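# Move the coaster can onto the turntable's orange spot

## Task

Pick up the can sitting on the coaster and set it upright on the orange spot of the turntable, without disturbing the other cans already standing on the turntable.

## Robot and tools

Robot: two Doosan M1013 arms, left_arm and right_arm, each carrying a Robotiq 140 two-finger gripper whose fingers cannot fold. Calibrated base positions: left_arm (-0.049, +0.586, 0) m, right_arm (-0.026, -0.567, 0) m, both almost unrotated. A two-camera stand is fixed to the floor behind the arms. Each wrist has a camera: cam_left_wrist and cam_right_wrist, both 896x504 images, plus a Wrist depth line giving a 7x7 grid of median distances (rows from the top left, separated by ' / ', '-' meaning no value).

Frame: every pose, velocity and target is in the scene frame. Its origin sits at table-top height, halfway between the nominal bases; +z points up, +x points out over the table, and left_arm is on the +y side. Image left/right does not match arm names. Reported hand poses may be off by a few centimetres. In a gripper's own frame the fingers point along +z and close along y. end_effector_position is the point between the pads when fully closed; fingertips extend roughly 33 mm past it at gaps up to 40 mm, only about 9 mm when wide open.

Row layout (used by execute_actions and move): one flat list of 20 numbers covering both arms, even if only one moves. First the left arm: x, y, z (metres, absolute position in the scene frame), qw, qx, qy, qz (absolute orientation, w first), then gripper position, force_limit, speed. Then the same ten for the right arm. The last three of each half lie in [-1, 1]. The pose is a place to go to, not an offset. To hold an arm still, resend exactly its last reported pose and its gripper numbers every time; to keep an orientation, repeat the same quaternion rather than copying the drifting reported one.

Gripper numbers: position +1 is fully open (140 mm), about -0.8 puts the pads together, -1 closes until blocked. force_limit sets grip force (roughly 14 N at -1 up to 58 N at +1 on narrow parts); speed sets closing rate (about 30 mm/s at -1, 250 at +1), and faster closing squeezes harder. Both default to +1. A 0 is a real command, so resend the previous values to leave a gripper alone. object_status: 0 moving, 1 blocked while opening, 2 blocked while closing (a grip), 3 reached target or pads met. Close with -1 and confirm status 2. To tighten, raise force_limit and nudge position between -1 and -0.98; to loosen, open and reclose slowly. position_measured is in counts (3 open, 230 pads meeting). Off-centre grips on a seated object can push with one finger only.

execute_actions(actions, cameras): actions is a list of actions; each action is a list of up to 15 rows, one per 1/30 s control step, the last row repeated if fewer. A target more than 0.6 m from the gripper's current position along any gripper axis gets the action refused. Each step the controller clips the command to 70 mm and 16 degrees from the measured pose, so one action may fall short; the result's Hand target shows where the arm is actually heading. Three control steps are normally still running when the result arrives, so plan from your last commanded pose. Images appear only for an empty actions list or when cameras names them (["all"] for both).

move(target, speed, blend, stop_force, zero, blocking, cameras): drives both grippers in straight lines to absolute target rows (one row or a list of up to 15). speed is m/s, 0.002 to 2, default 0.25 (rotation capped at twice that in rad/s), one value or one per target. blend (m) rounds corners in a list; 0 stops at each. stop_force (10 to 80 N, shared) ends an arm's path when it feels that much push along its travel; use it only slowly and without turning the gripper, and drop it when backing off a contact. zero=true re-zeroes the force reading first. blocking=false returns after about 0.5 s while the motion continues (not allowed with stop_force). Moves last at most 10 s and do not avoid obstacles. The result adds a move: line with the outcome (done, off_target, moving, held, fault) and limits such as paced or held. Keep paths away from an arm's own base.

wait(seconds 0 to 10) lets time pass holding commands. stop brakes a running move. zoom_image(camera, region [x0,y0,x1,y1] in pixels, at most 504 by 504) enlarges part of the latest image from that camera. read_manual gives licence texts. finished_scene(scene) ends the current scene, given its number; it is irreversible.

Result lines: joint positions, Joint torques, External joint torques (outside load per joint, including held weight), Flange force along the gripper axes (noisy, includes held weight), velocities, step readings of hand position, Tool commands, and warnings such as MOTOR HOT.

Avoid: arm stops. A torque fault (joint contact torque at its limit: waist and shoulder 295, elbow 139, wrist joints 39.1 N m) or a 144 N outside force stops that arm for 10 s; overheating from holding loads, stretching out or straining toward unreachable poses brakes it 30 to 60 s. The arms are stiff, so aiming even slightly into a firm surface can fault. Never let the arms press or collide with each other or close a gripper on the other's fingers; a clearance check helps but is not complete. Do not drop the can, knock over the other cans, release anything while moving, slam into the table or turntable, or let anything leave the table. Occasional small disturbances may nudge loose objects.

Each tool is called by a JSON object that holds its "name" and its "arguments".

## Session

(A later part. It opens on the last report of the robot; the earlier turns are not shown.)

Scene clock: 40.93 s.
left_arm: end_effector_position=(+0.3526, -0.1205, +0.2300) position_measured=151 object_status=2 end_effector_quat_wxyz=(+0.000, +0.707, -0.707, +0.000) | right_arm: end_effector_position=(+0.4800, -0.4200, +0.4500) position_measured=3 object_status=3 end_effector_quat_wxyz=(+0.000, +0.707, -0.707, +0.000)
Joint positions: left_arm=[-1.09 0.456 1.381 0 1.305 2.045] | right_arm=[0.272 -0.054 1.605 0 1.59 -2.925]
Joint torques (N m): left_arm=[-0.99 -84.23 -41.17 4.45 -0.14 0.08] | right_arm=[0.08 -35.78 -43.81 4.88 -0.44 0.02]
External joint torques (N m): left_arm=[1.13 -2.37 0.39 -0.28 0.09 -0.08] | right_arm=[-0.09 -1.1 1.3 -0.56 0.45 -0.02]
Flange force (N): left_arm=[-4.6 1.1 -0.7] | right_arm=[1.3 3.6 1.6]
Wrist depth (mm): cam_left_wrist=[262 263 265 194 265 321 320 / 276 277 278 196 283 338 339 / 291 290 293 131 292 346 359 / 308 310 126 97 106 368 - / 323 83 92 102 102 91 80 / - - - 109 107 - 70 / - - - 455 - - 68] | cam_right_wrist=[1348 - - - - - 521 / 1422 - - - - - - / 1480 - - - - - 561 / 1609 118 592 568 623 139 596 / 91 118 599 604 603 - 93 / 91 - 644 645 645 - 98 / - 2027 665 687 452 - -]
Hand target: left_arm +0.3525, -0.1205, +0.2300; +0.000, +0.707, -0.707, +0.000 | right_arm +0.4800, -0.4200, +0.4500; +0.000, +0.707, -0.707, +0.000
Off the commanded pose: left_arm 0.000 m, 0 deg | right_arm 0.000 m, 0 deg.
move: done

{"name": "wait", "arguments": {"seconds": 5.4}}

{"name": "move", "arguments": {"target": [[0.3571,-0.0858,0.23,0,0.7071,-0.7071,0,-1,-0.6,-1,0.48,-0.42,0.45,0,0.7071,-0.7071,0,1,1,1],[0.3705,-0.0535,0.23,0,0.7071,-0.7071,0,-1,-0.6,-1,0.48,-0.42,0.45,0,0.7071,-0.7071,0,1,1,1],[0.3917,-0.0257,0.23,0,0.7071,-0.7071,0,-1,-0.6,-1,0.48,-0.42,0.45,0,0.7071,-0.7071,0,1,1,1],[0.4195,-0.0045,0.23,0,0.7071,-0.7071,0,-1,-0.6,-1,0.48,-0.42,0.45,0,0.7071,-0.7071,0,1,1,1],[0.4518,0.0089,0.23,0,0.7071,-0.7071,0,-1,-0.6,-1,0.48,-0.42,0.45,0,0.7071,-0.7071,0,1,1,1],[0.4865,0.0135,0.23,0,0.7071,-0.7071,0,-1,-0.6,-1,0.48,-0.42,0.45,0,0.7071,-0.7071,0,1,1,1],[0.5212,0.0089,0.23,0,0.7071,-0.7071,0,-1,-0.6,-1,0.48,-0.42,0.45,0,0.7071,-0.7071,0,1,1,1],[0.5535,-0.0045,0.23,0,0.7071,-0.7071,0,-1,-0.6,-1,0.48,-0.42,0.45,0,0.7071,-0.7071,0,1,1,1],[0.5813,-0.0257,0.23,0,0.7071,-0.7071,0,-1,-0.6,-1,0.48,-0.42,0.45,0,0.7071,-0.7071,0,1,1,1],[0.6025,-0.0535,0.23,0,0.7071,-0.7071,0,-1,-0.6,-1,0.48,-0.42,0.45,0,0.7071,-0.7071,0,1,1,1]], "speed": 0.12, "blend": 0.012, "blocking": false}}

{"name": "wait", "arguments": {"seconds": 0.6, "cameras": ["cam_left_wrist"]}}

{"name": "wait", "arguments": {"seconds": 0.6, "cameras": ["cam_left_wrist"]}}

{"name": "wait", "arguments": {"seconds": 0.6, "cameras": ["cam_left_wrist"]}}

Scene clock: 46.63 s.
left_arm: end_effector_position=(+0.3525, -0.1205, +0.2300) position_measured=151 object_status=2 end_effector_quat_wxyz=(+0.000, +0.707, -0.707, +0.000) | right_arm: end_effector_position=(+0.4800, -0.4200, +0.4500) position_measured=3 object_status=3 end_effector_quat_wxyz=(+0.000, +0.707, -0.707, +0.000)
Joint positions: left_arm=[-1.09 0.455 1.381 0 1.305 2.045] | right_arm=[0.272 -0.054 1.605 0 1.59 -2.925]
Joint torques (N m): left_arm=[-1.9 -84.71 -41.12 4.33 -0.19 0.03] | right_arm=[0.27 -35.56 -43.89 4.78 -0.37 0.01]
External joint torques (N m): left_arm=[1.99 -3.06 -0.12 -0.12 0.14 -0.03] | right_arm=[-0.16 -1.93 1.18 -0.44 0.38 -0.01]
Flange force (N): left_arm=[-5.0 0.1 -1.7] | right_arm=[1.7 4.7 1.5]
Wrist depth (mm): cam_left_wrist=[262 263 266 266 271 322 320 / 277 276 278 281 283 337 340 / 291 290 292 131 294 357 359 / 309 311 126 96 106 373 - / 324 83 92 102 102 91 80 / - - - 109 108 - 70 / - - - 463 - - 68] | cam_right_wrist=[1355 - - - - - 526 / 1438 - - 568 - - - / 1471 - - - 612 - - / 1599 118 552 568 - 139 - / 91 118 599 617 634 - 93 / 91 723 644 653 660 - 98 / - 1879 744 683 451 - -]
Hand target: left_arm +0.3525, -0.1205, +0.2300; +0.000, +0.707, -0.707, +0.000 | right_arm +0.4800, -0.4200, +0.4500; +0.000, +0.707, -0.707, +0.000
Tool commands: left_gripper/position=-1.0 left_gripper/force_limit=-0.6 left_gripper/speed=-1.0 right_gripper/position=+1.0 right_gripper/force_limit=+1.0 right_gripper/speed=+1.0
Off the commanded pose: left_arm 0.000 m, 0 deg | right_arm 0.000 m, 0 deg.
wait: 5.40 s; at rest from the start

Scene clock: 47.13 s.
left_arm: end_effector_position=(+0.3606, -0.0785, +0.2299) position_measured=151 object_status=2 end_effector_quat_wxyz=(+0.000, +0.707, -0.707, +0.000) end_effector_velocity=(+0.039, +0.114, +0.000) end_effector_angular_velocity=(+0.001, +0.000, -0.001) | right_arm: end_effector_position=(+0.4800, -0.4200, +0.4500) position_measured=3 object_status=3 end_effector_quat_wxyz=(+0.000, +0.707, -0.707, +0.000)
Joint positions: left_arm=[-1.056 0.405 1.456 0 1.281 2.078] | right_arm=[0.272 -0.054 1.605 0 1.59 -2.925]
Joint velocities: left_arm=[0.115 -0.119 0.174 0 -0.054 0.116] | right_arm=[within noise]
Joint torques (N m): left_arm=[-3.18 -79.07 -40.64 4.41 -0.8 -0.07] | right_arm=[0.34 -35.69 -44 4.74 -0.45 0.08]
External joint torques (N m): left_arm=[3.55 -1.97 0 -0.25 0.72 0.06] | right_arm=[-0.3 -1.12 1.47 -0.42 0.46 -0.08]
Flange force (N): left_arm=[-4.4 -2.7 -2.1] | right_arm=[1.8 3.8 1.9]
Wrist depth (mm): cam_left_wrist=[262 262 266 268 268 320 322 / 278 274 276 281 281 337 340 / 288 294 292 131 295 355 358 / 306 310 126 97 101 375 375 / 319 83 92 102 102 91 78 / - - - 109 107 - 70 / - - - 442 - - 68] | cam_right_wrist=[1307 - - 547 - - 524 / 1369 - - - 575 - - / 1497 613 - - 595 589 653 / 1579 118 582 575 596 139 - / 91 117 592 610 636 - 93 / 91 1936 629 657 652 - 98 / - 1893 764 683 506 - -]
Hand target: left_arm +0.3653, -0.0657, +0.2299; +0.000, +0.707, -0.707, +0.000 | right_arm +0.4800, -0.4200, +0.4500; +0.000, +0.707, -0.707, +0.000
Tool commands: left_gripper/position=-1.0 left_gripper/force_limit=-0.6 left_gripper/speed=-1.0 right_gripper/position=+1.0 right_gripper/force_limit=+1.0 right_gripper/speed=+1.0
Off the commanded pose: left_arm 0.243 m, 0 deg | right_arm 0.000 m, 0 deg.
move: running; path passed 1 of 10 targets

Scene clock: 47.73 s.
left_arm: end_effector_position=(+0.3997, -0.0200, +0.2300) position_measured=151 object_status=2 end_effector_quat_wxyz=(+0.000, +0.707, -0.707, +0.000) end_effector_velocity=(+0.091, +0.077, +0.001) end_effector_angular_velocity=(-0.001, -0.001, -0.001) | right_arm: end_effector_position=(+0.4800, -0.4200, +0.4500) position_measured=3 object_status=3 end_effector_quat_wxyz=(+0.000, +0.707, -0.707, +0.000)
Joint positions: left_arm=[-0.973 0.364 1.515 0 1.263 2.161] | right_arm=[0.272 -0.054 1.605 0 1.59 -2.925]
Joint velocities: left_arm=[0.157 -0.013 0.016 0.001 -0.004 0.158] | right_arm=[within noise]
Joint torques (N m): left_arm=[-3.27 -75.91 -38.68 4.33 -0.23 0.04] | right_arm=[0.15 -35.74 -44.05 4.84 -0.39 0.05]
External joint torques (N m): left_arm=[3 -0.53 -1.76 -0.21 0.15 -0.04] | right_arm=[-0.16 -0.92 1.58 -0.53 0.39 -0.05]
Flange force (N): left_arm=[0.3 -5.1 -2.6] | right_arm=[1.5 3.7 2.2]
Wrist depth (mm): cam_left_wrist=[263 266 261 269 269 316 320 / 277 279 281 282 283 338 338 / 292 290 294 132 292 357 368 / 302 220 126 96 106 374 382 / 382 83 92 102 102 91 394 / - - - 109 108 - 70 / - - - 441 - - 68] | cam_right_wrist=[1327 - 532 - - - 519 / 1430 - - 570 571 - 590 / 1446 - - - - - - / 1560 118 586 565 566 139 - / 91 119 603 619 604 - 94 / 91 1839 631 644 655 - 98 / - 1893 715 681 688 - -]
Hand target: left_arm +0.4105, -0.0111, +0.2300; +0.000, +0.707, -0.707, +0.000 | right_arm +0.4800, -0.4200, +0.4500; +0.000, +0.707, -0.707, +0.000
Tool commands: left_gripper/position=-1.0 left_gripper/force_limit=-0.6 left_gripper/speed=-1.0 right_gripper/position=+1.0 right_gripper/force_limit=+1.0 right_gripper/speed=+1.0
Off the commanded pose: left_arm 0.206 m, 0 deg | right_arm 0.000 m, 0 deg.
earlier move: running; path passed 3 of 10 targets
wait: 0.60 s; no rest
Images, in order (width x height): cam_left_wrist 896x504.

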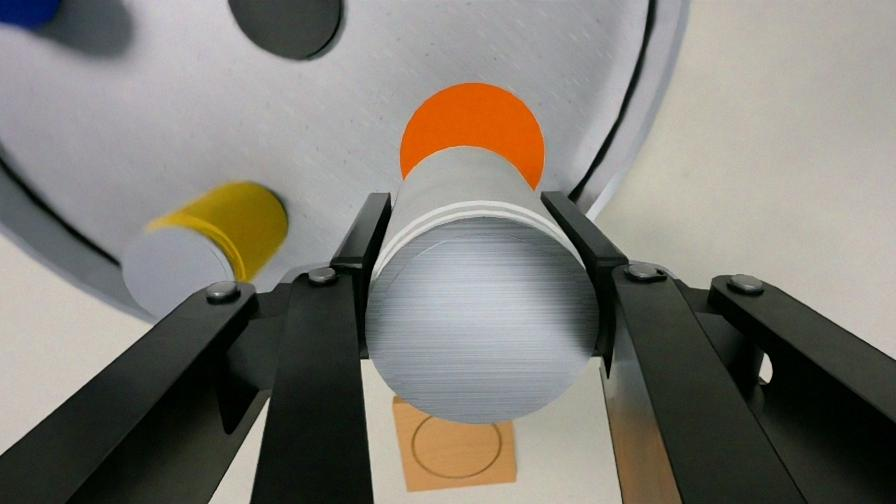

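Scene clock: 48.33 s.
left_arm: end_effector_position=(+0.4637, +0.0104, +0.2300) position_measured=151 object_status=2 end_effector_quat_wxyz=(+0.000, +0.707, -0.707, +0.000) end_effector_velocity=(+0.118, +0.020, +0.000) end_effector_angular_velocity=(-0.002, -0.002, -0.001) | right_arm: end_effector_position=(+0.4800, -0.4200, +0.4500) position_measured=3 object_status=3 end_effector_quat_wxyz=(+0.000, +0.707, -0.707, +0.000)
Joint positions: left_arm=[-0.882 0.39 1.478 0 1.274 2.253] | right_arm=[0.272 -0.054 1.605 0 1.59 -2.925]
Joint velocities: left_arm=[0.135 0.098 -0.141 0 0.041 0.136] | right_arm=[within noise]
Joint torques (N m): left_arm=[-3.39 -78.12 -41.24 4.31 -0.27 0.25] | right_arm=[0.89 -36 -43.92 4.82 -0.43 0.04]
External joint torques (N m): left_arm=[3.22 -1.63 0.52 -0.17 0.21 -0.25] | right_arm=[-0.84 -1.1 1.32 -0.49 0.44 -0.04]
Flange force (N): left_arm=[-5.1 -0.6 -0.5] | right_arm=[2.7 3.3 1.7]
Wrist depth (mm): cam_left_wrist=[258 259 266 268 269 270 324 / 199 199 278 282 286 282 341 / 345 289 294 132 298 348 - / 367 306 126 96 102 373 379 / 382 83 92 102 102 91 78 / - - - 108 108 - 70 / - - - 444 - - 68] | cam_right_wrist=[1369 - - - - 545 514 / 1438 556 - - 570 550 - / 1497 606 600 609 - - - / 1589 118 549 566 625 139 - / 91 118 575 614 612 - 93 / 91 2060 639 644 645 - 98 / - 1839 670 692 626 - -]
Hand target: left_arm +0.4773, +0.0126, +0.2300; +0.000, +0.707, -0.707, +0.000 | right_arm +0.4800, -0.4200, +0.4500; +0.000, +0.707, -0.707, +0.000
Tool commands: left_gripper/position=-1.0 left_gripper/force_limit=-0.6 left_gripper/speed=-1.0 right_gripper/position=+1.0 right_gripper/force_limit=+1.0 right_gripper/speed=+1.0
Off the commanded pose: left_arm 0.153 m, 0 deg | right_arm 0.000 m, 0 deg.
earlier move: running; path passed 5 of 10 targets
wait: 0.60 s; no rest
Images, in order (width x height): cam_left_wrist 896x504.

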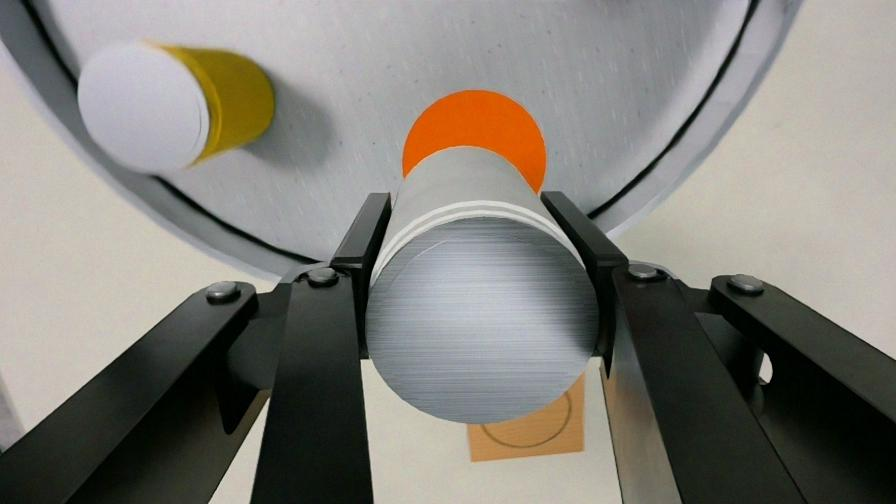

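Scene clock: 48.93 s.
left_arm: end_effector_position=(+0.5335, +0.0038, +0.2299) position_measured=151 object_status=2 end_effector_quat_wxyz=(+0.000, +0.707, -0.707, +0.000) end_effector_velocity=(+0.111, -0.042, +0.000) end_effector_angular_velocity=(-0.001, -0.001, +0.001) | right_arm: end_effector_position=(+0.4800, -0.4200, +0.4500) position_measured=3 object_status=3 end_effector_quat_wxyz=(+0.000, +0.707, -0.707, +0.000)
Joint positions: left_arm=[-0.821 0.472 1.356 0 1.313 2.314] | right_arm=[0.272 -0.054 1.605 0 1.59 -2.925]
Joint velocities: left_arm=[0.065 0.172 -0.263 0 0.089 0.064] | right_arm=[within noise]
Joint torques (N m): left_arm=[-2.5 -89.3 -40.93 4.36 -0.15 0] | right_arm=[-0.05 -35.49 -44.17 4.82 -0.32 0.01]
External joint torques (N m): left_arm=[2.15 1.27 -0.22 -0.18 0.09 0] | right_arm=[-0.04 -0.95 1.76 -0.51 0.32 -0.01]
Flange force (N): left_arm=[0.1 -3.8 0.1] | right_arm=[1.3 4.0 2.7]
Wrist depth (mm): cam_left_wrist=[311 261 265 266 270 255 193 / 326 279 279 280 283 285 262 / 341 343 291 131 295 300 354 / 372 365 110 97 106 309 382 / 1311 83 92 102 102 91 393 / - - - 108 108 - 70 / - - - 459 - - 68] | cam_right_wrist=[1334 - - - 535 - 522 / 1480 - - 568 - - - / 1377 - - - - - - / 1542 118 563 567 603 139 631 / 91 118 607 612 619 - 93 / 91 1936 640 652 650 - 98 / - 2110 677 690 759 - -]
Hand target: left_arm +0.5466, -0.0015, +0.2299; +0.000, +0.707, -0.707, +0.000 | right_arm +0.4800, -0.4200, +0.4500; +0.000, +0.707, -0.707, +0.000
Tool commands: left_gripper/position=-1.0 left_gripper/force_limit=-0.6 left_gripper/speed=-1.0 right_gripper/position=+1.0 right_gripper/force_limit=+1.0 right_gripper/speed=+1.0
Off the commanded pose: left_arm 0.090 m, 0 deg | right_arm 0.000 m, 0 deg.
earlier move: running; path passed 7 of 10 targets
wait: 0.60 s; no rest
Images, in order (width x height): cam_left_wrist 896x504.

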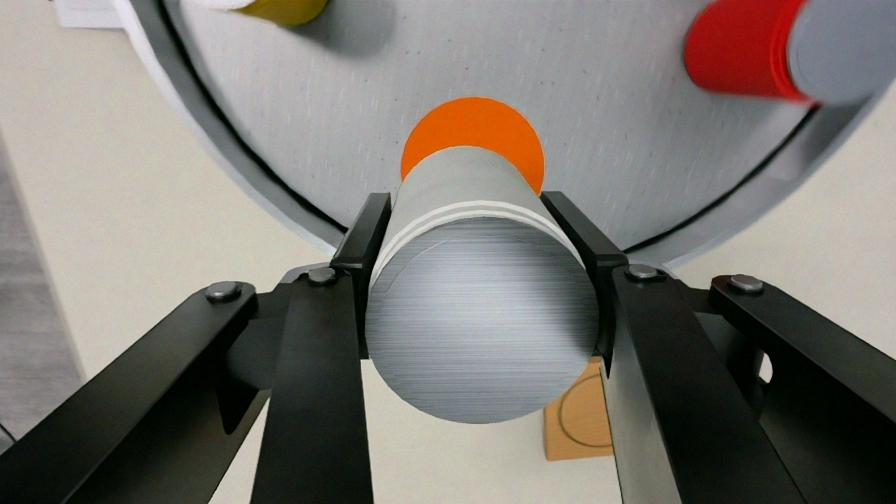

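{"name": "move", "arguments": {"target": [0.346,-0.1235,0.23,0,0.7071,-0.7071,0,-1,-0.6,-1,0.48,-0.42,0.45,0,0.7071,-0.7071,0,1,1,1]}}

Scene clock: 51.17 s.
left_arm: end_effector_position=(+0.3461, -0.1235, +0.2300) position_measured=151 object_status=2 end_effector_quat_wxyz=(+0.000, +0.707, -0.707, +0.000) | right_arm: end_effector_position=(+0.4800, -0.4200, +0.4500) position_measured=3 object_status=3 end_effector_quat_wxyz=(+0.000, +0.707, -0.707, +0.000)
Joint positions: left_arm=[-1.099 0.455 1.382 0 1.305 2.036] | right_arm=[0.272 -0.054 1.605 0 1.59 -2.925]
Joint torques (N m): left_arm=[-0.62 -84.78 -41.21 4.36 -0.14 0.12] | right_arm=[0.69 -35.76 -44 4.84 -0.42 0.04]
External joint torques (N m): left_arm=[0.72 -1.36 0.63 -0.21 0.09 -0.13] | right_arm=[-0.69 -1.09 1.46 -0.52 0.43 -0.04]
Flange force (N): left_arm=[-3.5 1.1 0.0] | right_arm=[2.5 3.6 1.9]
Wrist depth (mm): cam_left_wrist=[263 263 265 266 271 321 321 / 276 276 279 281 289 341 347 / 291 289 291 131 294 351 349 / 305 312 126 97 101 371 387 / 271 83 92 102 102 91 395 / - - - 109 108 - 70 / - - - 450 - - 68] | cam_right_wrist=[1334 - 539 - - - 532 / 1422 - - - - - - / 1506 - - - 625 - 625 / 1463 118 580 570 613 139 - / 91 117 625 607 619 - 93 / 91 1763 640 650 610 - 98 / - - 550 688 449 - -]
Hand target: left_arm +0.3460, -0.1235, +0.2300; +0.000, +0.707, -0.707, +0.000 | right_arm +0.4800, -0.4200, +0.4500; +0.000, +0.707, -0.707, +0.000
Off the commanded pose: left_arm 0.000 m, 0 deg | right_arm 0.000 m, 0 deg.
earlier move: replaced
move: done

{"name": "wait", "arguments": {"seconds": 2.06}}

{"name": "move", "arguments": {"target": [[0.3506,-0.0888,0.206,0,0.7071,-0.7071,0,-1,-0.6,-1,0.48,-0.42,0.45,0,0.7071,-0.7071,0,1,1,1],[0.364,-0.0565,0.182,0,0.7071,-0.7071,0,-1,-0.6,-1,0.48,-0.42,0.45,0,0.7071,-0.7071,0,1,1,1],[0.3852,-0.0287,0.158,0,0.7071,-0.7071,0,-1,-0.6,-1,0.48,-0.42,0.45,0,0.7071,-0.7071,0,1,1,1],[0.413,-0.0075,0.134,0,0.7071,-0.7071,0,-1,-0.6,-1,0.48,-0.42,0.45,0,0.7071,-0.7071,0,1,1,1],[0.4453,0.0059,0.133,0,0.7071,-0.7071,0,-1,-0.6,-1,0.48,-0.42,0.45,0,0.7071,-0.7071,0,1,1,1],[0.48,0.0105,0.133,0,0.7071,-0.7071,0,-1,-0.6,-1,0.48,-0.42,0.45,0,0.7071,-0.7071,0,1,1,1],[0.5147,0.0059,0.133,0,0.7071,-0.7071,0,-1,-0.6,-1,0.48,-0.42,0.45,0,0.7071,-0.7071,0,1,1,1],[0.547,-0.0075,0.133,0,0.7071,-0.7071,0,-1,-0.6,-1,0.48,-0.42,0.45,0,0.7071,-0.7071,0,1,1,1],[0.5748,-0.0287,0.14,0,0.7071,-0.7071,0,-1,-0.6,-1,0.48,-0.42,0.45,0,0.7071,-0.7071,0,1,1,1],[0.596,-0.0565,0.17,0,0.7071,-0.7071,0,-1,-0.6,-1,0.48,-0.42,0.45,0,0.7071,-0.7071,0,1,1,1],[0.6094,-0.0888,0.2,0,0.7071,-0.7071,0,-1,-0.6,-1,0.48,-0.42,0.45,0,0.7071,-0.7071,0,1,1,1],[0.614,-0.1235,0.24,0,0.7071,-0.7071,0,-1,-0.6,-1,0.48,-0.42,0.45,0,0.7071,-0.7071,0,1,1,1]], "speed": [0.1455,0.1455,0.1455,0.1455,0.12,0.12,0.12,0.12,0.122,0.157,0.157,0.17], "blend": 0.012, "blocking": false}}

{"name": "wait", "arguments": {"seconds": 0.9, "cameras": ["cam_left_wrist"]}}

{"name": "wait", "arguments": {"seconds": 0.4, "cameras": ["cam_left_wrist"]}}

{"name": "wait", "arguments": {"seconds": 0.4, "cameras": ["cam_left_wrist"]}}

{"name": "wait", "arguments": {"seconds": 2}}

{"name": "move", "arguments": {"target": [0.346,-0.1235,0.23,0,0.7071,-0.7071,0,-1,-0.6,-1,0.48,-0.42,0.45,0,0.7071,-0.7071,0,1,1,1]}}

Scene clock: 53.77 s.
left_arm: end_effector_position=(+0.3460, -0.1235, +0.2300) position_measured=151 object_status=2 end_effector_quat_wxyz=(+0.000, +0.707, -0.707, +0.000) | right_arm: end_effector_position=(+0.4800, -0.4200, +0.4500) position_measured=3 object_status=3 end_effector_quat_wxyz=(+0.000, +0.707, -0.707, +0.000)
Joint positions: left_arm=[-1.099 0.455 1.382 0 1.305 2.036] | right_arm=[0.272 -0.054 1.605 0 1.59 -2.925]
Joint torques (N m): left_arm=[-2.11 -84.41 -41.19 4.35 -0.15 0.07] | right_arm=[0.06 -35.49 -43.98 4.81 -0.35 0.05]
External joint torques (N m): left_arm=[2.08 -2.3 0.39 -0.19 0.1 -0.07] | right_arm=[-0.04 -1.64 1.35 -0.48 0.35 -0.05]
Flange force (N): left_arm=[-5.0 0.0 -0.7] | right_arm=[1.5 4.5 1.9]
Wrist depth (mm): cam_left_wrist=[261 263 266 266 272 318 318 / 276 278 279 281 290 333 - / 292 291 293 131 296 358 361 / 307 310 126 97 107 367 376 / 315 83 92 102 102 91 91 / - - - 108 108 - 70 / - - - 449 - - 68] | cam_right_wrist=[1355 - - - - - 528 / 1422 - - - - 595 557 / 1523 - - - - 616 631 / 1579 121 581 571 580 139 637 / 91 118 593 609 576 - 94 / 91 1826 650 655 637 - 98 / - 1907 600 679 444 - -]
Hand target: left_arm +0.3460, -0.1235, +0.2300; +0.000, +0.707, -0.707, +0.000 | right_arm +0.4800, -0.4200, +0.4500; +0.000, +0.707, -0.707, +0.000
Tool commands: left_gripper/position=-1.0 left_gripper/force_limit=-0.6 left_gripper/speed=-1.0 right_gripper/position=+1.0 right_gripper/force_limit=+1.0 right_gripper/speed=+1.0
Off the commanded pose: left_arm 0.000 m, 0 deg | right_arm 0.000 m, 0 deg.
wait: 2.07 s; at rest from the start

Scene clock: 54.27 s.
left_arm: end_effector_position=(+0.3534, -0.0828, +0.2015) position_measured=151 object_status=2 end_effector_quat_wxyz=(+0.000, +0.707, -0.707, +0.000) end_effector_velocity=(+0.039, +0.114, -0.082) end_effector_angular_velocity=(+0.001, +0.000, +0.002) | right_arm: end_effector_position=(+0.4800, -0.4200, +0.4500) position_measured=3 object_status=3 end_effector_quat_wxyz=(+0.000, +0.707, -0.707, +0.000)
Joint positions: left_arm=[-1.067 0.42 1.488 0 1.235 2.067] | right_arm=[0.272 -0.054 1.605 0 1.59 -2.925]
Joint velocities: left_arm=[0.114 -0.075 0.267 0 -0.191 0.112] | right_arm=[within noise]
Joint torques (N m): left_arm=[-2.14 -80.12 -39.79 4.23 -0.1 -0.31] | right_arm=[0.45 -35.82 -43.83 4.85 -0.41 0.02]
External joint torques (N m): left_arm=[2.53 -1.68 -0.21 -0.13 0.04 0.31] | right_arm=[-0.39 -1.49 1.21 -0.53 0.42 -0.02]
Flange force (N): left_arm=[-3.5 -2.1 -1.2] | right_arm=[1.9 4.0 1.5]
Wrist depth (mm): cam_left_wrist=[244 246 246 248 249 305 306 / 257 252 257 261 261 318 316 / 272 273 274 132 273 335 - / 289 289 126 96 107 350 367 / 301 83 92 102 102 91 371 / - - - 108 108 - 70 / - - - 423 - - 68] | cam_right_wrist=[1294 - - - - 565 523 / 1415 - - 570 571 586 551 / 1523 - 623 551 602 - 607 / 1570 118 600 571 633 139 636 / 91 119 599 610 633 - 93 / 91 1893 629 652 637 - 98 / - 2027 700 681 488 - -]
Hand target: left_arm +0.3584, -0.0692, +0.1915; +0.000, +0.707, -0.707, +0.000 | right_arm +0.4800, -0.4200, +0.4500; +0.000, +0.707, -0.707, +0.000
Tool commands: left_gripper/position=-1.0 left_gripper/force_limit=-0.6 left_gripper/speed=-1.0 right_gripper/position=+1.0 right_gripper/force_limit=+1.0 right_gripper/speed=+1.0
Off the commanded pose: left_arm 0.267 m, 0 deg | right_arm 0.000 m, 0 deg.
move: running; path passed 1 of 12 targets

Scene clock: 55.17 s.
left_arm: end_effector_position=(+0.4216, -0.0038, +0.1345) position_measured=151 object_status=2 end_effector_quat_wxyz=(+0.000, +0.707, -0.707, +0.000) end_effector_velocity=(+0.111, +0.048, -0.014) end_effector_angular_velocity=(-0.007, -0.005, -0.001) | right_arm: end_effector_position=(+0.4800, -0.4200, +0.4500) position_measured=3 object_status=3 end_effector_quat_wxyz=(+0.000, +0.707, -0.707, +0.000)
Joint positions: left_arm=[-0.937 0.423 1.613 0 1.106 2.197] | right_arm=[0.272 -0.054 1.605 0 1.59 -2.925]
Joint velocities: left_arm=[0.157 0.052 -0.051 0 -0.009 0.157] | right_arm=[within noise]
Joint torques (N m): left_arm=[-1.82 -78.83 -38.62 4.15 -0.11 -0.04] | right_arm=[0.64 -35.8 -43.88 4.84 -0.38 0]
External joint torques (N m): left_arm=[1.78 -3.73 -0.73 -0.14 0.01 0.04] | right_arm=[-0.67 -0.59 1.49 -0.53 0.38 0]
Flange force (N): left_arm=[-4.4 0.4 -3.4] | right_arm=[2.2 2.9 2.0]
Wrist depth (mm): cam_left_wrist=[181 181 182 183 185 186 182 / 189 191 192 194 195 196 245 / 168 200 202 133 203 203 265 / 169 214 130 97 106 194 280 / 221 83 92 102 102 91 91 / - - - 109 107 - 70 / - - - 327 - - 68] | cam_right_wrist=[1327 - - - - - 526 / 1455 - 567 - - - - / 1422 - 580 604 - 612 - / 1599 118 565 568 617 139 639 / 91 118 589 609 616 - 93 / - 1619 647 657 637 - 98 / - 1965 665 677 669 - -]
Hand target: left_arm +0.4349, +0.0019, +0.1333; +0.000, +0.707, -0.707, +0.000 | right_arm +0.4800, -0.4200, +0.4500; +0.000, +0.707, -0.707, +0.000
Tool commands: left_gripper/position=-1.0 left_gripper/force_limit=-0.6 left_gripper/speed=-1.0 right_gripper/position=+1.0 right_gripper/force_limit=+1.0 right_gripper/speed=+1.0
Off the commanded pose: left_arm 0.250 m, 0 deg | right_arm 0.000 m, 0 deg.
earlier move: running; path passed 4 of 12 targets
wait: 0.90 s; no rest
Images, in order (width x height): cam_left_wrist 896x504.

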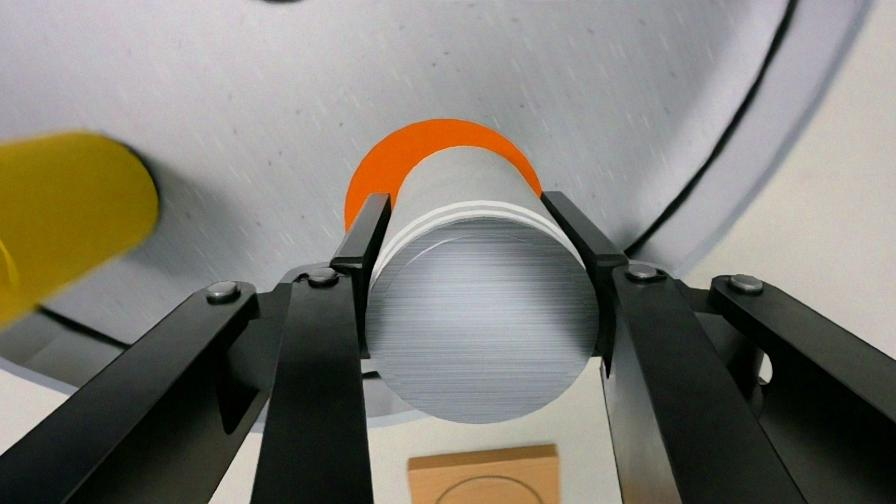

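Scene clock: 55.57 s.
left_arm: end_effector_position=(+0.4676, +0.0089, +0.1330) position_measured=151 object_status=2 end_effector_quat_wxyz=(+0.000, +0.707, -0.707, +0.000) end_effector_velocity=(+0.120, +0.014, -0.001) end_effector_angular_velocity=(+0.001, +0.001, +0.002) | right_arm: end_effector_position=(+0.4800, -0.4200, +0.4500) position_measured=3 object_status=3 end_effector_quat_wxyz=(+0.000, +0.707, -0.707, +0.000)
Joint positions: left_arm=[-0.879 0.452 1.571 0 1.118 2.255] | right_arm=[0.272 -0.054 1.605 0 1.59 -2.925]
Joint velocities: left_arm=[0.131 0.101 -0.154 0 0.053 0.129] | right_arm=[within noise]
Joint torques (N m): left_arm=[-5.4 -80.24 -39.03 4.06 -0.61 -0.24] | right_arm=[0.03 -35.78 -43.98 4.75 -0.44 -0.01]
External joint torques (N m): left_arm=[4.81 -2.84 0.71 -0.17 0.54 0.24] | right_arm=[-0.02 -1.02 1.46 -0.43 0.44 0.01]
Flange force (N): left_arm=[-8.1 -1.5 -2.2] | right_arm=[1.1 3.8 1.9]
Wrist depth (mm): cam_left_wrist=[148 175 179 180 181 182 183 / 155 187 189 189 190 191 191 / 195 196 198 133 200 203 188 / 203 209 130 96 107 209 276 / 192 83 92 102 102 91 287 / - - - 109 107 - 70 / - - - 323 - - 68] | cam_right_wrist=[1327 - - - - - 518 / 1446 - 570 573 - - - / 1523 595 - - - - 604 / 1551 118 577 572 629 139 - / 91 118 585 610 626 - 93 / 91 717 639 648 631 - 98 / - 1879 664 676 762 - -]
Hand target: left_arm +0.4816, +0.0100, +0.1330; +0.000, +0.707, -0.707, +0.000 | right_arm +0.4800, -0.4200, +0.4500; +0.000, +0.707, -0.707, +0.000
Tool commands: left_gripper/position=-1.0 left_gripper/force_limit=-0.6 left_gripper/speed=-1.0 right_gripper/position=+1.0 right_gripper/force_limit=+1.0 right_gripper/speed=+1.0
Off the commanded pose: left_arm 0.225 m, 0 deg | right_arm 0.000 m, 0 deg.
earlier move: running; path passed 5 of 12 targets
wait: 0.40 s; no rest
Images, in order (width x height): cam_left_wrist 896x504.

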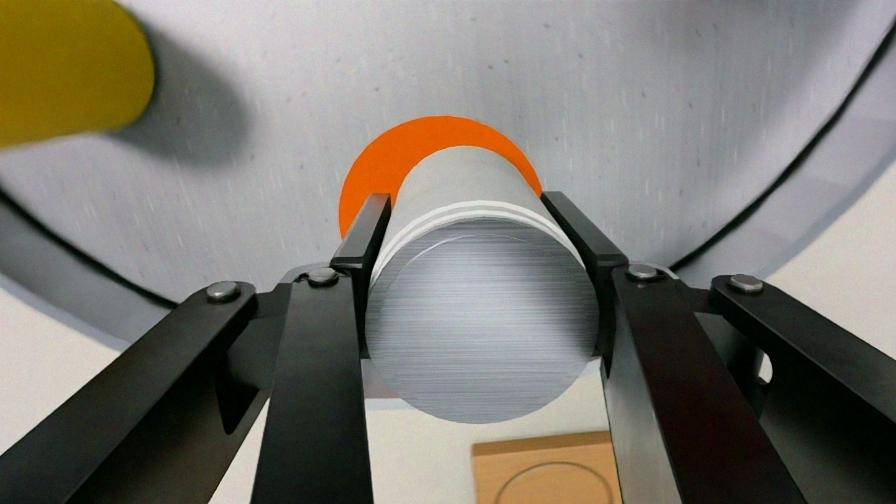

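Scene clock: 55.97 s.
left_arm: end_effector_position=(+0.5144, +0.0051, +0.1330) position_measured=151 object_status=2 end_effector_quat_wxyz=(+0.000, +0.707, -0.707, +0.000) end_effector_velocity=(+0.114, -0.031, +0.001) end_effector_angular_velocity=(-0.002, -0.002, +0.001) | right_arm: end_effector_position=(+0.4800, -0.4200, +0.4500) position_measured=3 object_status=3 end_effector_quat_wxyz=(+0.000, +0.707, -0.707, +0.000)
Joint positions: left_arm=[-0.837 0.503 1.492 0 1.146 2.297] | right_arm=[0.272 -0.054 1.605 0 1.59 -2.925]
Joint velocities: left_arm=[0.08 0.148 -0.236 -0.001 0.085 0.08] | right_arm=[within noise]
Joint torques (N m): left_arm=[-4.56 -87.17 -38.81 4.07 0.08 -0.23] | right_arm=[0.46 -35.89 -43.95 4.84 -0.42 0.06]
External joint torques (N m): left_arm=[3.31 -0.84 0.16 -0.17 -0.14 0.23] | right_arm=[-0.44 -0.85 1.49 -0.53 0.43 -0.06]
Flange force (N): left_arm=[-4.2 -2.0 -0.2] | right_arm=[2.0 3.3 2.0]
Wrist depth (mm): cam_left_wrist=[176 176 178 179 181 181 147 / 183 186 187 188 190 191 172 / 188 196 197 133 198 201 204 / 258 203 130 97 102 212 208 / 275 83 92 102 102 91 91 / - - - 109 107 - 70 / - - - 326 - - 68] | cam_right_wrist=[1362 535 - - - 528 518 / 1422 - - - - - - / - - - - - - 637 / 1542 118 568 570 588 139 - / 91 138 610 610 610 - 93 / 91 701 633 644 658 - 98 / - - 679 677 - - -]
Hand target: left_arm +0.5280, +0.0007, +0.1330; +0.000, +0.707, -0.707, +0.000 | right_arm +0.4800, -0.4200, +0.4500; +0.000, +0.707, -0.707, +0.000
Tool commands: left_gripper/position=-1.0 left_gripper/force_limit=-0.6 left_gripper/speed=-1.0 right_gripper/position=+1.0 right_gripper/force_limit=+1.0 right_gripper/speed=+1.0
Off the commanded pose: left_arm 0.195 m, 0 deg | right_arm 0.000 m, 0 deg.
earlier move: running; path passed 7 of 12 targets
wait: 0.40 s; no rest
Images, in order (width x height): cam_left_wrist 896x504.

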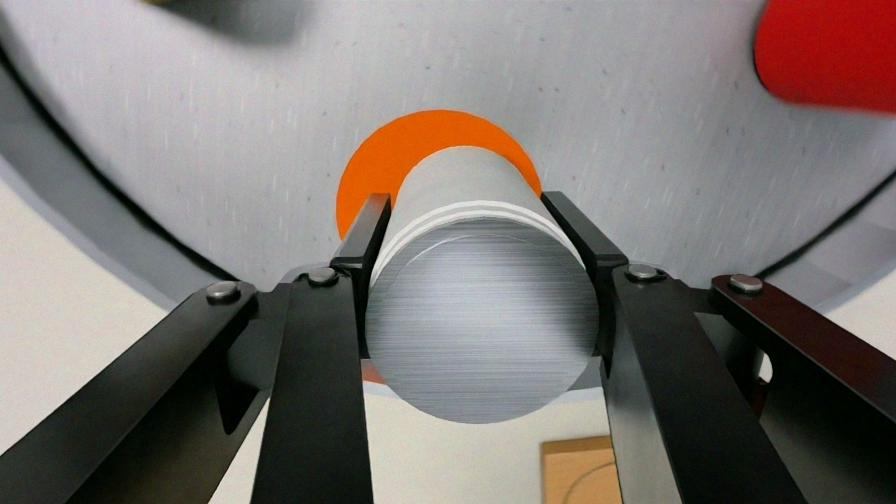

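Scene clock: 57.73 s.
left_arm: end_effector_position=(+0.6140, -0.1234, +0.2399) position_measured=151 object_status=2 end_effector_quat_wxyz=(+0.000, +0.707, -0.707, +0.000) end_effector_velocity=(+0.000, -0.001, -0.001) end_effector_angular_velocity=(+0.002, +0.002, +0.000) | right_arm: end_effector_position=(+0.4800, -0.4200, +0.4500) position_measured=3 object_status=3 end_effector_quat_wxyz=(+0.000, +0.707, -0.707, +0.000)
Joint positions: left_arm=[-0.848 0.729 0.918 0 1.495 2.286] | right_arm=[0.272 -0.054 1.605 0 1.59 -2.925]
Joint velocities: left_arm=[0 0.004 -0.006 0 0.005 0] | right_arm=[within noise]
Joint torques (N m): left_arm=[-2.08 -110.09 -42.17 4.5 -0.14 0.05] | right_arm=[0.4 -35.79 -43.85 4.79 -0.42 0.04]
External joint torques (N m): left_arm=[2.32 -2.06 -0.04 -0.19 0.11 -0.05] | right_arm=[-0.37 -1.46 1.21 -0.46 0.43 -0.04]
Flange force (N): left_arm=[-4.4 0.9 -0.6] | right_arm=[1.9 3.9 1.5]
Wrist depth (mm): cam_left_wrist=[1073 323 312 271 274 276 279 / 1148 331 280 287 291 289 294 / 1213 352 295 131 303 305 310 / 1254 373 110 97 107 325 330 / 1338 83 92 102 102 91 325 / - - - 107 109 - 70 / - - - - - - 68] | cam_right_wrist=[- - 532 - - - 528 / 1407 554 551 561 - 535 - / 1497 1813 - - - 639 - / 1609 118 597 570 585 139 - / 91 118 604 614 604 - 93 / 91 717 645 652 652 - 98 / - 740 439 679 - 828 -]
Hand target: left_arm +0.6140, -0.1235, +0.2400; +0.000, +0.707, -0.707, +0.000 | right_arm +0.4800, -0.4200, +0.4500; +0.000, +0.707, -0.707, +0.000
Tool commands: left_gripper/position=-1.0 left_gripper/force_limit=-0.6 left_gripper/speed=-1.0 right_gripper/position=+1.0 right_gripper/force_limit=+1.0 right_gripper/speed=+1.0
Off the commanded pose: left_arm 0.000 m, 0 deg | right_arm 0.000 m, 0 deg.
earlier move: done
wait: 1.77 of 2 s (the move ended)

Scene clock: 59.33 s.
left_arm: end_effector_position=(+0.3461, -0.1235, +0.2300) position_measured=151 object_status=2 end_effector_quat_wxyz=(+0.000, +0.707, -0.707, +0.000) | right_arm: end_effector_position=(+0.4800, -0.4200, +0.4500) position_measured=3 object_status=3 end_effector_quat_wxyz=(+0.000, +0.707, -0.707, +0.000)
Joint positions: left_arm=[-1.099 0.455 1.382 0 1.305 2.036] | right_arm=[0.272 -0.054 1.605 0 1.59 -2.925]
Joint torques (N m): left_arm=[-2.54 -85.05 -41.24 4.41 -0.03 -0.06] | right_arm=[0.49 -35.74 -43.91 4.89 -0.41 0]
External joint torques (N m): left_arm=[2.36 -1.22 0.57 -0.26 -0.02 0.06] | right_arm=[-0.6 -0.34 1.59 -0.59 0.4 0]
Flange force (N): left_arm=[-4.2 -1.1 0.2] | right_arm=[2.0 2.6 2.2]
Wrist depth (mm): cam_left_wrist=[261 264 265 266 311 319 322 / 277 276 279 198 285 336 341 / 293 290 291 126 298 372 360 / 309 311 126 97 107 374 380 / 305 83 92 102 102 91 80 / - - - 109 107 - 70 / - - - 454 - - 68] | cam_right_wrist=[1369 - - 544 - - 518 / 1430 573 - 582 563 589 - / 1497 - - 606 603 612 - / 1497 118 576 575 552 139 - / 91 118 607 612 620 681 94 / 91 727 648 652 625 - 98 / - 2145 694 677 447 - -]
Hand target: left_arm +0.3460, -0.1235, +0.2300; +0.000, +0.707, -0.707, +0.000 | right_arm +0.4800, -0.4200, +0.4500; +0.000, +0.707, -0.707, +0.000
Off the commanded pose: left_arm 0.000 m, 0 deg | right_arm 0.000 m, 0 deg.
move: done

{"name": "wait", "arguments": {"seconds": 4.5}}

Scene clock: 64.27 s.
left_arm: end_effector_position=(+0.3460, -0.1235, +0.2300) position_measured=151 object_status=2 end_effector_quat_wxyz=(+0.000, +0.707, -0.707, +0.000) | right_arm: end_effector_position=(+0.4800, -0.4200, +0.4500) position_measured=3 object_status=3 end_effector_quat_wxyz=(+0.000, +0.707, -0.707, +0.000)
Joint positions: left_arm=[-1.099 0.455 1.382 0 1.305 2.036] | right_arm=[0.272 -0.054 1.605 0 1.59 -2.925]
Joint torques (N m): left_arm=[-2.12 -84.45 -41.16 4.37 -0.16 0.07] | right_arm=[0.23 -35.85 -43.91 4.82 -0.36 0.02]
External joint torques (N m): left_arm=[2.13 -2.22 0.24 -0.2 0.1 -0.07] | right_arm=[-0.28 -0.78 1.43 -0.51 0.36 -0.02]
Flange force (N): left_arm=[-4.6 -0.3 -0.8] | right_arm=[1.5 3.2 2.0]
Wrist depth (mm): cam_left_wrist=[262 264 265 268 274 320 326 / 276 277 280 281 286 334 341 / 294 288 293 132 268 - 364 / 308 312 126 97 101 373 382 / 326 83 92 102 102 91 85 / - - - 109 108 - 70 / - - - 454 - - 68] | cam_right_wrist=[1362 536 524 535 - - 531 / 1377 531 582 - - - - / 1488 - - - - - - / 1619 118 577 573 575 139 - / 91 119 602 614 600 - 93 / 91 1839 639 644 634 - 98 / - 1950 703 681 443 - -]
Hand target: left_arm +0.3460, -0.1235, +0.2300; +0.000, +0.707, -0.707, +0.000 | right_arm +0.4800, -0.4200, +0.4500; +0.000, +0.707, -0.707, +0.000
Tool commands: left_gripper/position=-1.0 left_gripper/force_limit=-0.6 left_gripper/speed=-1.0 right_gripper/position=+1.0 right_gripper/force_limit=+1.0 right_gripper/speed=+1.0
Off the commanded pose: left_arm 0.000 m, 0 deg | right_arm 0.000 m, 0 deg.
wait: 4.50 s; at rest from the start

{"name": "wait", "arguments": {"seconds": 2.95}}

{"name": "move", "arguments": {"target": [[0.3506,-0.0888,0.206,0,0.7071,-0.7071,0,-1,-0.6,-1,0.48,-0.42,0.45,0,0.7071,-0.7071,0,1,1,1],[0.364,-0.0565,0.182,0,0.7071,-0.7071,0,-1,-0.6,-1,0.48,-0.42,0.45,0,0.7071,-0.7071,0,1,1,1],[0.3852,-0.0287,0.158,0,0.7071,-0.7071,0,-1,-0.6,-1,0.48,-0.42,0.45,0,0.7071,-0.7071,0,1,1,1],[0.413,-0.0075,0.136,0,0.7071,-0.7071,0,-1,-0.6,-1,0.48,-0.42,0.45,0,0.7071,-0.7071,0,1,1,1],[0.4453,0.0059,0.127,0,0.7071,-0.7071,0,-1,-0.6,-1,0.48,-0.42,0.45,0,0.7071,-0.7071,0,1,1,1],[0.48,0.0105,0.1228,0,0.7071,-0.7071,0,-1,-0.6,-1,0.48,-0.42,0.45,0,0.7071,-0.7071,0,1,1,1],[0.5147,0.0059,0.1225,0,0.7071,-0.7071,0,-1,-0.6,-1,0.48,-0.42,0.45,0,0.7071,-0.7071,0,1,1,1],[0.547,-0.0075,0.1225,0,0.7071,-0.7071,0,-1,-0.6,-1,0.48,-0.42,0.45,0,0.7071,-0.7071,0,1,1,1],[0.5748,-0.0287,0.1225,0,0.7071,-0.7071,0,-1,-0.6,-1,0.48,-0.42,0.45,0,0.7071,-0.7071,0,1,1,1],[0.596,-0.0565,0.1225,0,0.7071,-0.7071,0,-1,-0.6,-1,0.48,-0.42,0.45,0,0.7071,-0.7071,0,1,1,1]], "speed": [0.1455,0.1455,0.1455,0.1418,0.124,0.1205,0.1205,0.1205,0.1205,0.1205], "blend": 0.012, "blocking": false}}

{"name": "wait", "arguments": {"seconds": 1.45, "cameras": ["cam_left_wrist"]}}

{"name": "move", "arguments": {"target": [[0.547,-0.0075,0.1225,0,0.7071,-0.7071,0,0.1,-0.6,0,0.48,-0.42,0.45,0,0.7071,-0.7071,0,1,1,1],[0.5748,-0.0287,0.1235,0,0.7071,-0.7071,0,0.1,-0.6,0,0.48,-0.42,0.45,0,0.7071,-0.7071,0,1,1,1],[0.596,-0.0565,0.152,0,0.7071,-0.7071,0,0.1,-0.6,0,0.48,-0.42,0.45,0,0.7071,-0.7071,0,1,1,1],[0.6094,-0.0888,0.185,0,0.7071,-0.7071,0,0.1,-0.6,0,0.48,-0.42,0.45,0,0.7071,-0.7071,0,1,1,1],[0.614,-0.1235,0.225,0,0.7071,-0.7071,0,0.1,-0.6,0,0.48,-0.42,0.45,0,0.7071,-0.7071,0,1,1,1],[0.6094,-0.1582,0.26,0,0.7071,-0.7071,0,0.1,-0.6,0,0.48,-0.42,0.45,0,0.7071,-0.7071,0,1,1,1]], "speed": [0.1205,0.1205,0.155,0.16,0.175,0.16], "blend": 0.012, "cameras": ["cam_right_wrist","cam_left_wrist"]}}

Scene clock: 67.67 s.
left_arm: end_effector_position=(+0.3460, -0.1235, +0.2300) position_measured=151 object_status=2 end_effector_quat_wxyz=(+0.000, +0.707, -0.707, +0.000) | right_arm: end_effector_position=(+0.4800, -0.4200, +0.4500) position_measured=3 object_status=3 end_effector_quat_wxyz=(+0.000, +0.707, -0.707, +0.000)
Joint positions: left_arm=[-1.099 0.455 1.382 0 1.305 2.036] | right_arm=[0.272 -0.054 1.605 0 1.59 -2.925]
Joint torques (N m): left_arm=[-1.98 -84.47 -41.16 4.35 -0.16 0.07] | right_arm=[0.51 -36.29 -43.88 4.76 -0.44 0.06]
External joint torques (N m): left_arm=[1.99 -2.2 0.3 -0.18 0.11 -0.07] | right_arm=[-0.52 -0.34 1.41 -0.45 0.44 -0.06]
Flange force (N): left_arm=[-4.7 -0.1 -0.8] | right_arm=[1.8 2.4 1.8]
Wrist depth (mm): cam_left_wrist=[263 264 264 266 311 319 321 / 276 277 279 281 289 336 338 / 292 289 292 132 295 354 359 / 310 310 126 96 101 374 380 / 324 83 92 102 102 91 85 / - - - 109 107 - 70 / - - - 454 - - 68] | cam_right_wrist=[1307 - - 545 - - 521 / 1348 - - - - - - / 1532 - - - - - - / 1560 121 626 568 563 139 - / 91 652 592 612 596 - 94 / 91 - 657 642 652 - 98 / - 1921 647 685 456 768 -]
Hand target: left_arm +0.3460, -0.1235, +0.2300; +0.000, +0.707, -0.707, +0.000 | right_arm +0.4800, -0.4200, +0.4500; +0.000, +0.707, -0.707, +0.000
Tool commands: left_gripper/position=-1.0 left_gripper/force_limit=-0.6 left_gripper/speed=-1.0 right_gripper/position=+1.0 right_gripper/force_limit=+1.0 right_gripper/speed=+1.0
Off the commanded pose: left_arm 0.000 m, 0 deg | right_arm 0.000 m, 0 deg.
wait: 2.97 s; at rest from the start

Scene clock: 68.17 s.
left_arm: end_effector_position=(+0.3534, -0.0828, +0.2014) position_measured=151 object_status=2 end_effector_quat_wxyz=(+0.000, +0.707, -0.707, +0.000) end_effector_velocity=(+0.039, +0.114, -0.083) end_effector_angular_velocity=(+0.001, +0.001, +0.000) | right_arm: end_effector_position=(+0.4800, -0.4200, +0.4500) position_measured=3 object_status=3 end_effector_quat_wxyz=(+0.000, +0.707, -0.707, +0.000)
Joint positions: left_arm=[-1.067 0.42 1.488 0 1.235 2.067] | right_arm=[0.272 -0.054 1.605 0 1.59 -2.925]
Joint velocities: left_arm=[0.113 -0.074 0.266 0 -0.191 0.113] | right_arm=[within noise]
Joint torques (N m): left_arm=[-1.31 -79.69 -40.26 4.35 -0.05 0.41] | right_arm=[-0.05 -35.76 -44.09 4.85 -0.39 0]
External joint torques (N m): left_arm=[1.64 -2.22 0.28 -0.26 -0.01 -0.41] | right_arm=[0.01 -0.88 1.64 -0.54 0.4 0]
Flange force (N): left_arm=[-4.2 0.7 -0.9] | right_arm=[1.1 3.8 2.3]
Wrist depth (mm): cam_left_wrist=[242 245 245 248 248 299 301 / 255 251 255 260 260 313 318 / 270 270 272 132 272 - 338 / 286 288 126 96 107 101 356 / 301 83 92 102 102 91 370 / - - - 108 107 - 70 / - - - 417 - - 68] | cam_right_wrist=[1392 - 542 - - - 530 / - - - - 602 567 - / 1532 593 - - 604 - - / 1579 118 563 571 567 139 - / 91 127 597 609 614 - 93 / 91 1826 636 653 655 - 98 / - 1936 658 681 482 - -]
Hand target: left_arm +0.3585, -0.0691, +0.1914; +0.000, +0.707, -0.707, +0.000 | right_arm +0.4800, -0.4200, +0.4500; +0.000, +0.707, -0.707, +0.000
Tool commands: left_gripper/position=-1.0 left_gripper/force_limit=-0.6 left_gripper/speed=-1.0 right_gripper/position=+1.0 right_gripper/force_limit=+1.0 right_gripper/speed=+1.0
Off the commanded pose: left_arm 0.256 m, 0 deg | right_arm 0.000 m, 0 deg.
move: running; path passed 1 of 10 targets

Scene clock: 69.63 s.
left_arm: end_effector_position=(+0.4883, +0.0092, +0.1229) position_measured=151 object_status=2 end_effector_quat_wxyz=(+0.000, +0.707, -0.707, +0.000) end_effector_velocity=(+0.118, -0.009, -0.003) end_effector_angular_velocity=(-0.002, -0.002, +0.001) | right_arm: end_effector_position=(+0.4800, -0.4200, +0.4500) position_measured=3 object_status=3 end_effector_quat_wxyz=(+0.000, +0.707, -0.707, +0.000)
Joint positions: left_arm=[-0.859 0.48 1.549 0 1.113 2.276] | right_arm=[0.272 -0.054 1.605 0 1.59 -2.925]
Joint velocities: left_arm=[0.107 0.127 -0.193 0 0.064 0.106] | right_arm=[within noise]
Joint torques (N m): left_arm=[-2.57 -81 -39.34 4.03 -0.35 0.21] | right_arm=[0.29 -35.52 -43.83 4.79 -0.39 0]
External joint torques (N m): left_arm=[1.99 -4.68 1.16 -0.16 0.3 -0.21] | right_arm=[-0.29 -1.42 1.33 -0.47 0.4 0]
Flange force (N): left_arm=[-8.2 4.5 -2.8] | right_arm=[1.8 4.1 1.8]
Wrist depth (mm): cam_left_wrist=[119 164 170 170 172 172 174 / 137 177 178 180 181 182 184 / 185 187 188 138 189 193 192 / 185 198 130 96 102 202 187 / 179 83 92 102 102 91 78 / - - - 109 108 - 70 / - - - 315 - - 68] | cam_right_wrist=[1463 - - - - - 526 / 1480 565 572 - - - - / 1488 - - - - - - / 1570 118 565 570 595 139 - / 91 118 599 613 619 - 93 / - 1839 626 648 640 - 98 / - - 676 690 696 - -]
Hand target: left_arm +0.5020, +0.0079, +0.1226; +0.000, +0.707, -0.707, +0.000 | right_arm +0.4800, -0.4200, +0.4500; +0.000, +0.707, -0.707, +0.000
Tool commands: left_gripper/position=-1.0 left_gripper/force_limit=-0.6 left_gripper/speed=-1.0 right_gripper/position=+1.0 right_gripper/force_limit=+1.0 right_gripper/speed=+1.0
Off the commanded pose: left_arm 0.126 m, 0 deg | right_arm 0.000 m, 0 deg.
earlier move: running; path passed 6 of 10 targets
wait: 1.47 s; no rest
Images, in order (width x height): cam_left_wrist 896x504.

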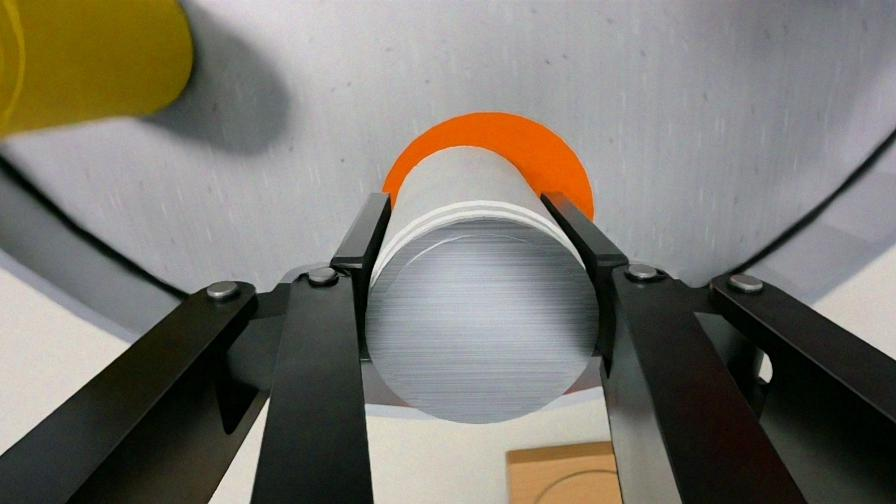

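Scene clock: 72.03 s.
left_arm: end_effector_position=(+0.6094, -0.1582, +0.2600) position_measured=117 object_status=3 end_effector_quat_wxyz=(+0.000, +0.707, -0.707, +0.000) | right_arm: end_effector_position=(+0.4800, -0.4200, +0.4500) position_measured=3 object_status=3 end_effector_quat_wxyz=(+0.000, +0.707, -0.707, +0.000)
Joint positions: left_arm=[-0.875 0.776 0.8 0 1.566 2.26] | right_arm=[0.272 -0.054 1.605 0 1.59 -2.925]
Joint torques (N m): left_arm=[-1.97 -110.09 -41.96 4.53 -0.05 0.03] | right_arm=[0.47 -35.63 -43.87 4.76 -0.33 -0.02]
External joint torques (N m): left_arm=[1.87 -5.69 -0.49 -0.21 0.01 -0.03] | right_arm=[-0.45 -1.17 1.4 -0.45 0.33 0.02]
Flange force (N): left_arm=[-9.3 5.7 -1.0] | right_arm=[1.9 3.7 2.0]
Wrist depth (mm): cam_left_wrist=[1100 339 335 290 293 275 297 / 1174 353 347 227 303 312 313 / 1196 373 316 326 322 329 309 / 1298 393 130 343 161 342 351 / - 83 130 361 329 86 85 / - 76 - 368 293 - 77 / - - - - 392 - 70] | cam_right_wrist=[1320 - - - - - 513 / 1399 - - - 528 616 571 / 1532 - - - - - - / 1579 118 568 568 - 139 - / 91 118 571 619 604 - 93 / 91 1788 634 653 644 - 98 / - 1921 433 670 757 771 -]
Hand target: left_arm +0.6094, -0.1582, +0.2600; +0.000, +0.707, -0.707, +0.000 | right_arm +0.4800, -0.4200, +0.4500; +0.000, +0.707, -0.707, +0.000
Off the commanded pose: left_arm 0.000 m, 0 deg | right_arm 0.000 m, 0 deg.
earlier move: replaced; path passed 6 of 10 targets
move: done

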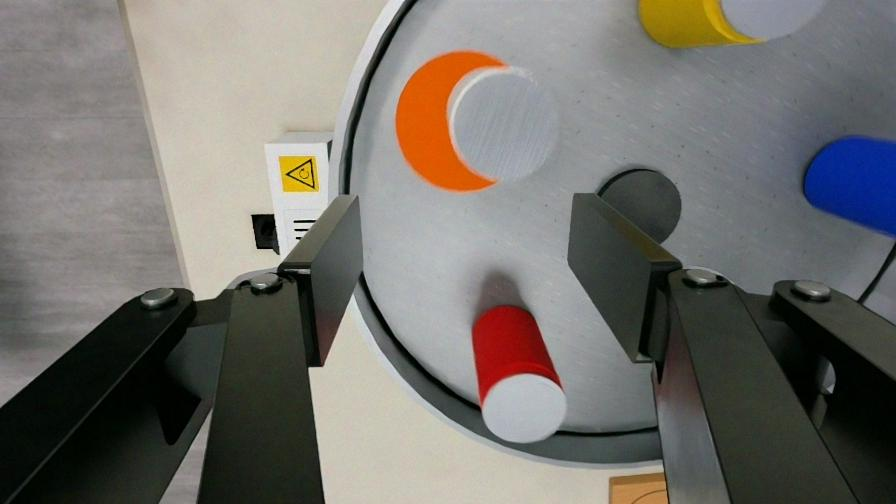

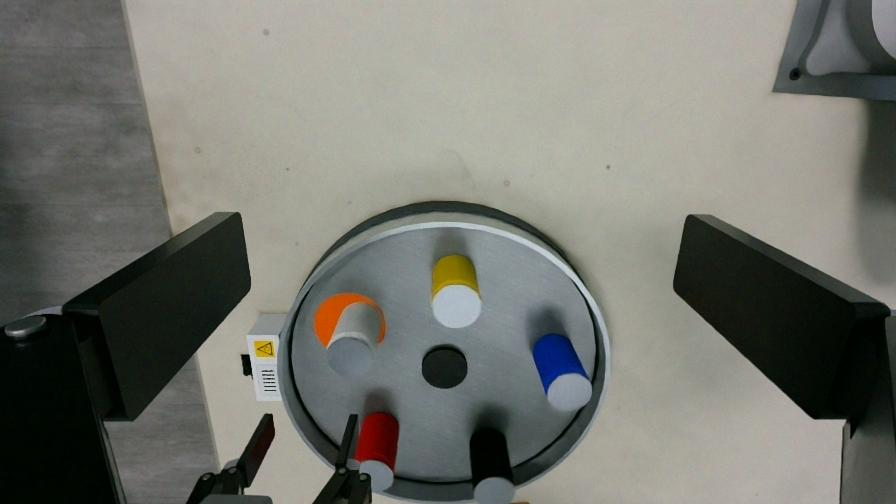

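{"name": "zoom_image", "arguments": {"camera": "cam_right_wrist", "region": [280, 260, 430, 400]}}

Scaled by 3.360 from the camera's 896x504 image, which has a finer 1280x720 frame.

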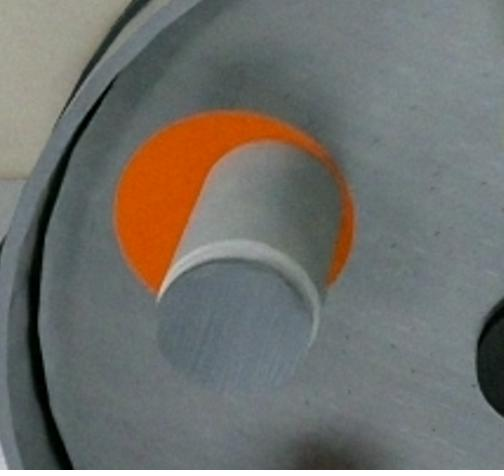

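{"name": "finished_scene", "arguments": {"scene": 1}}

The scene is finished: the task was done.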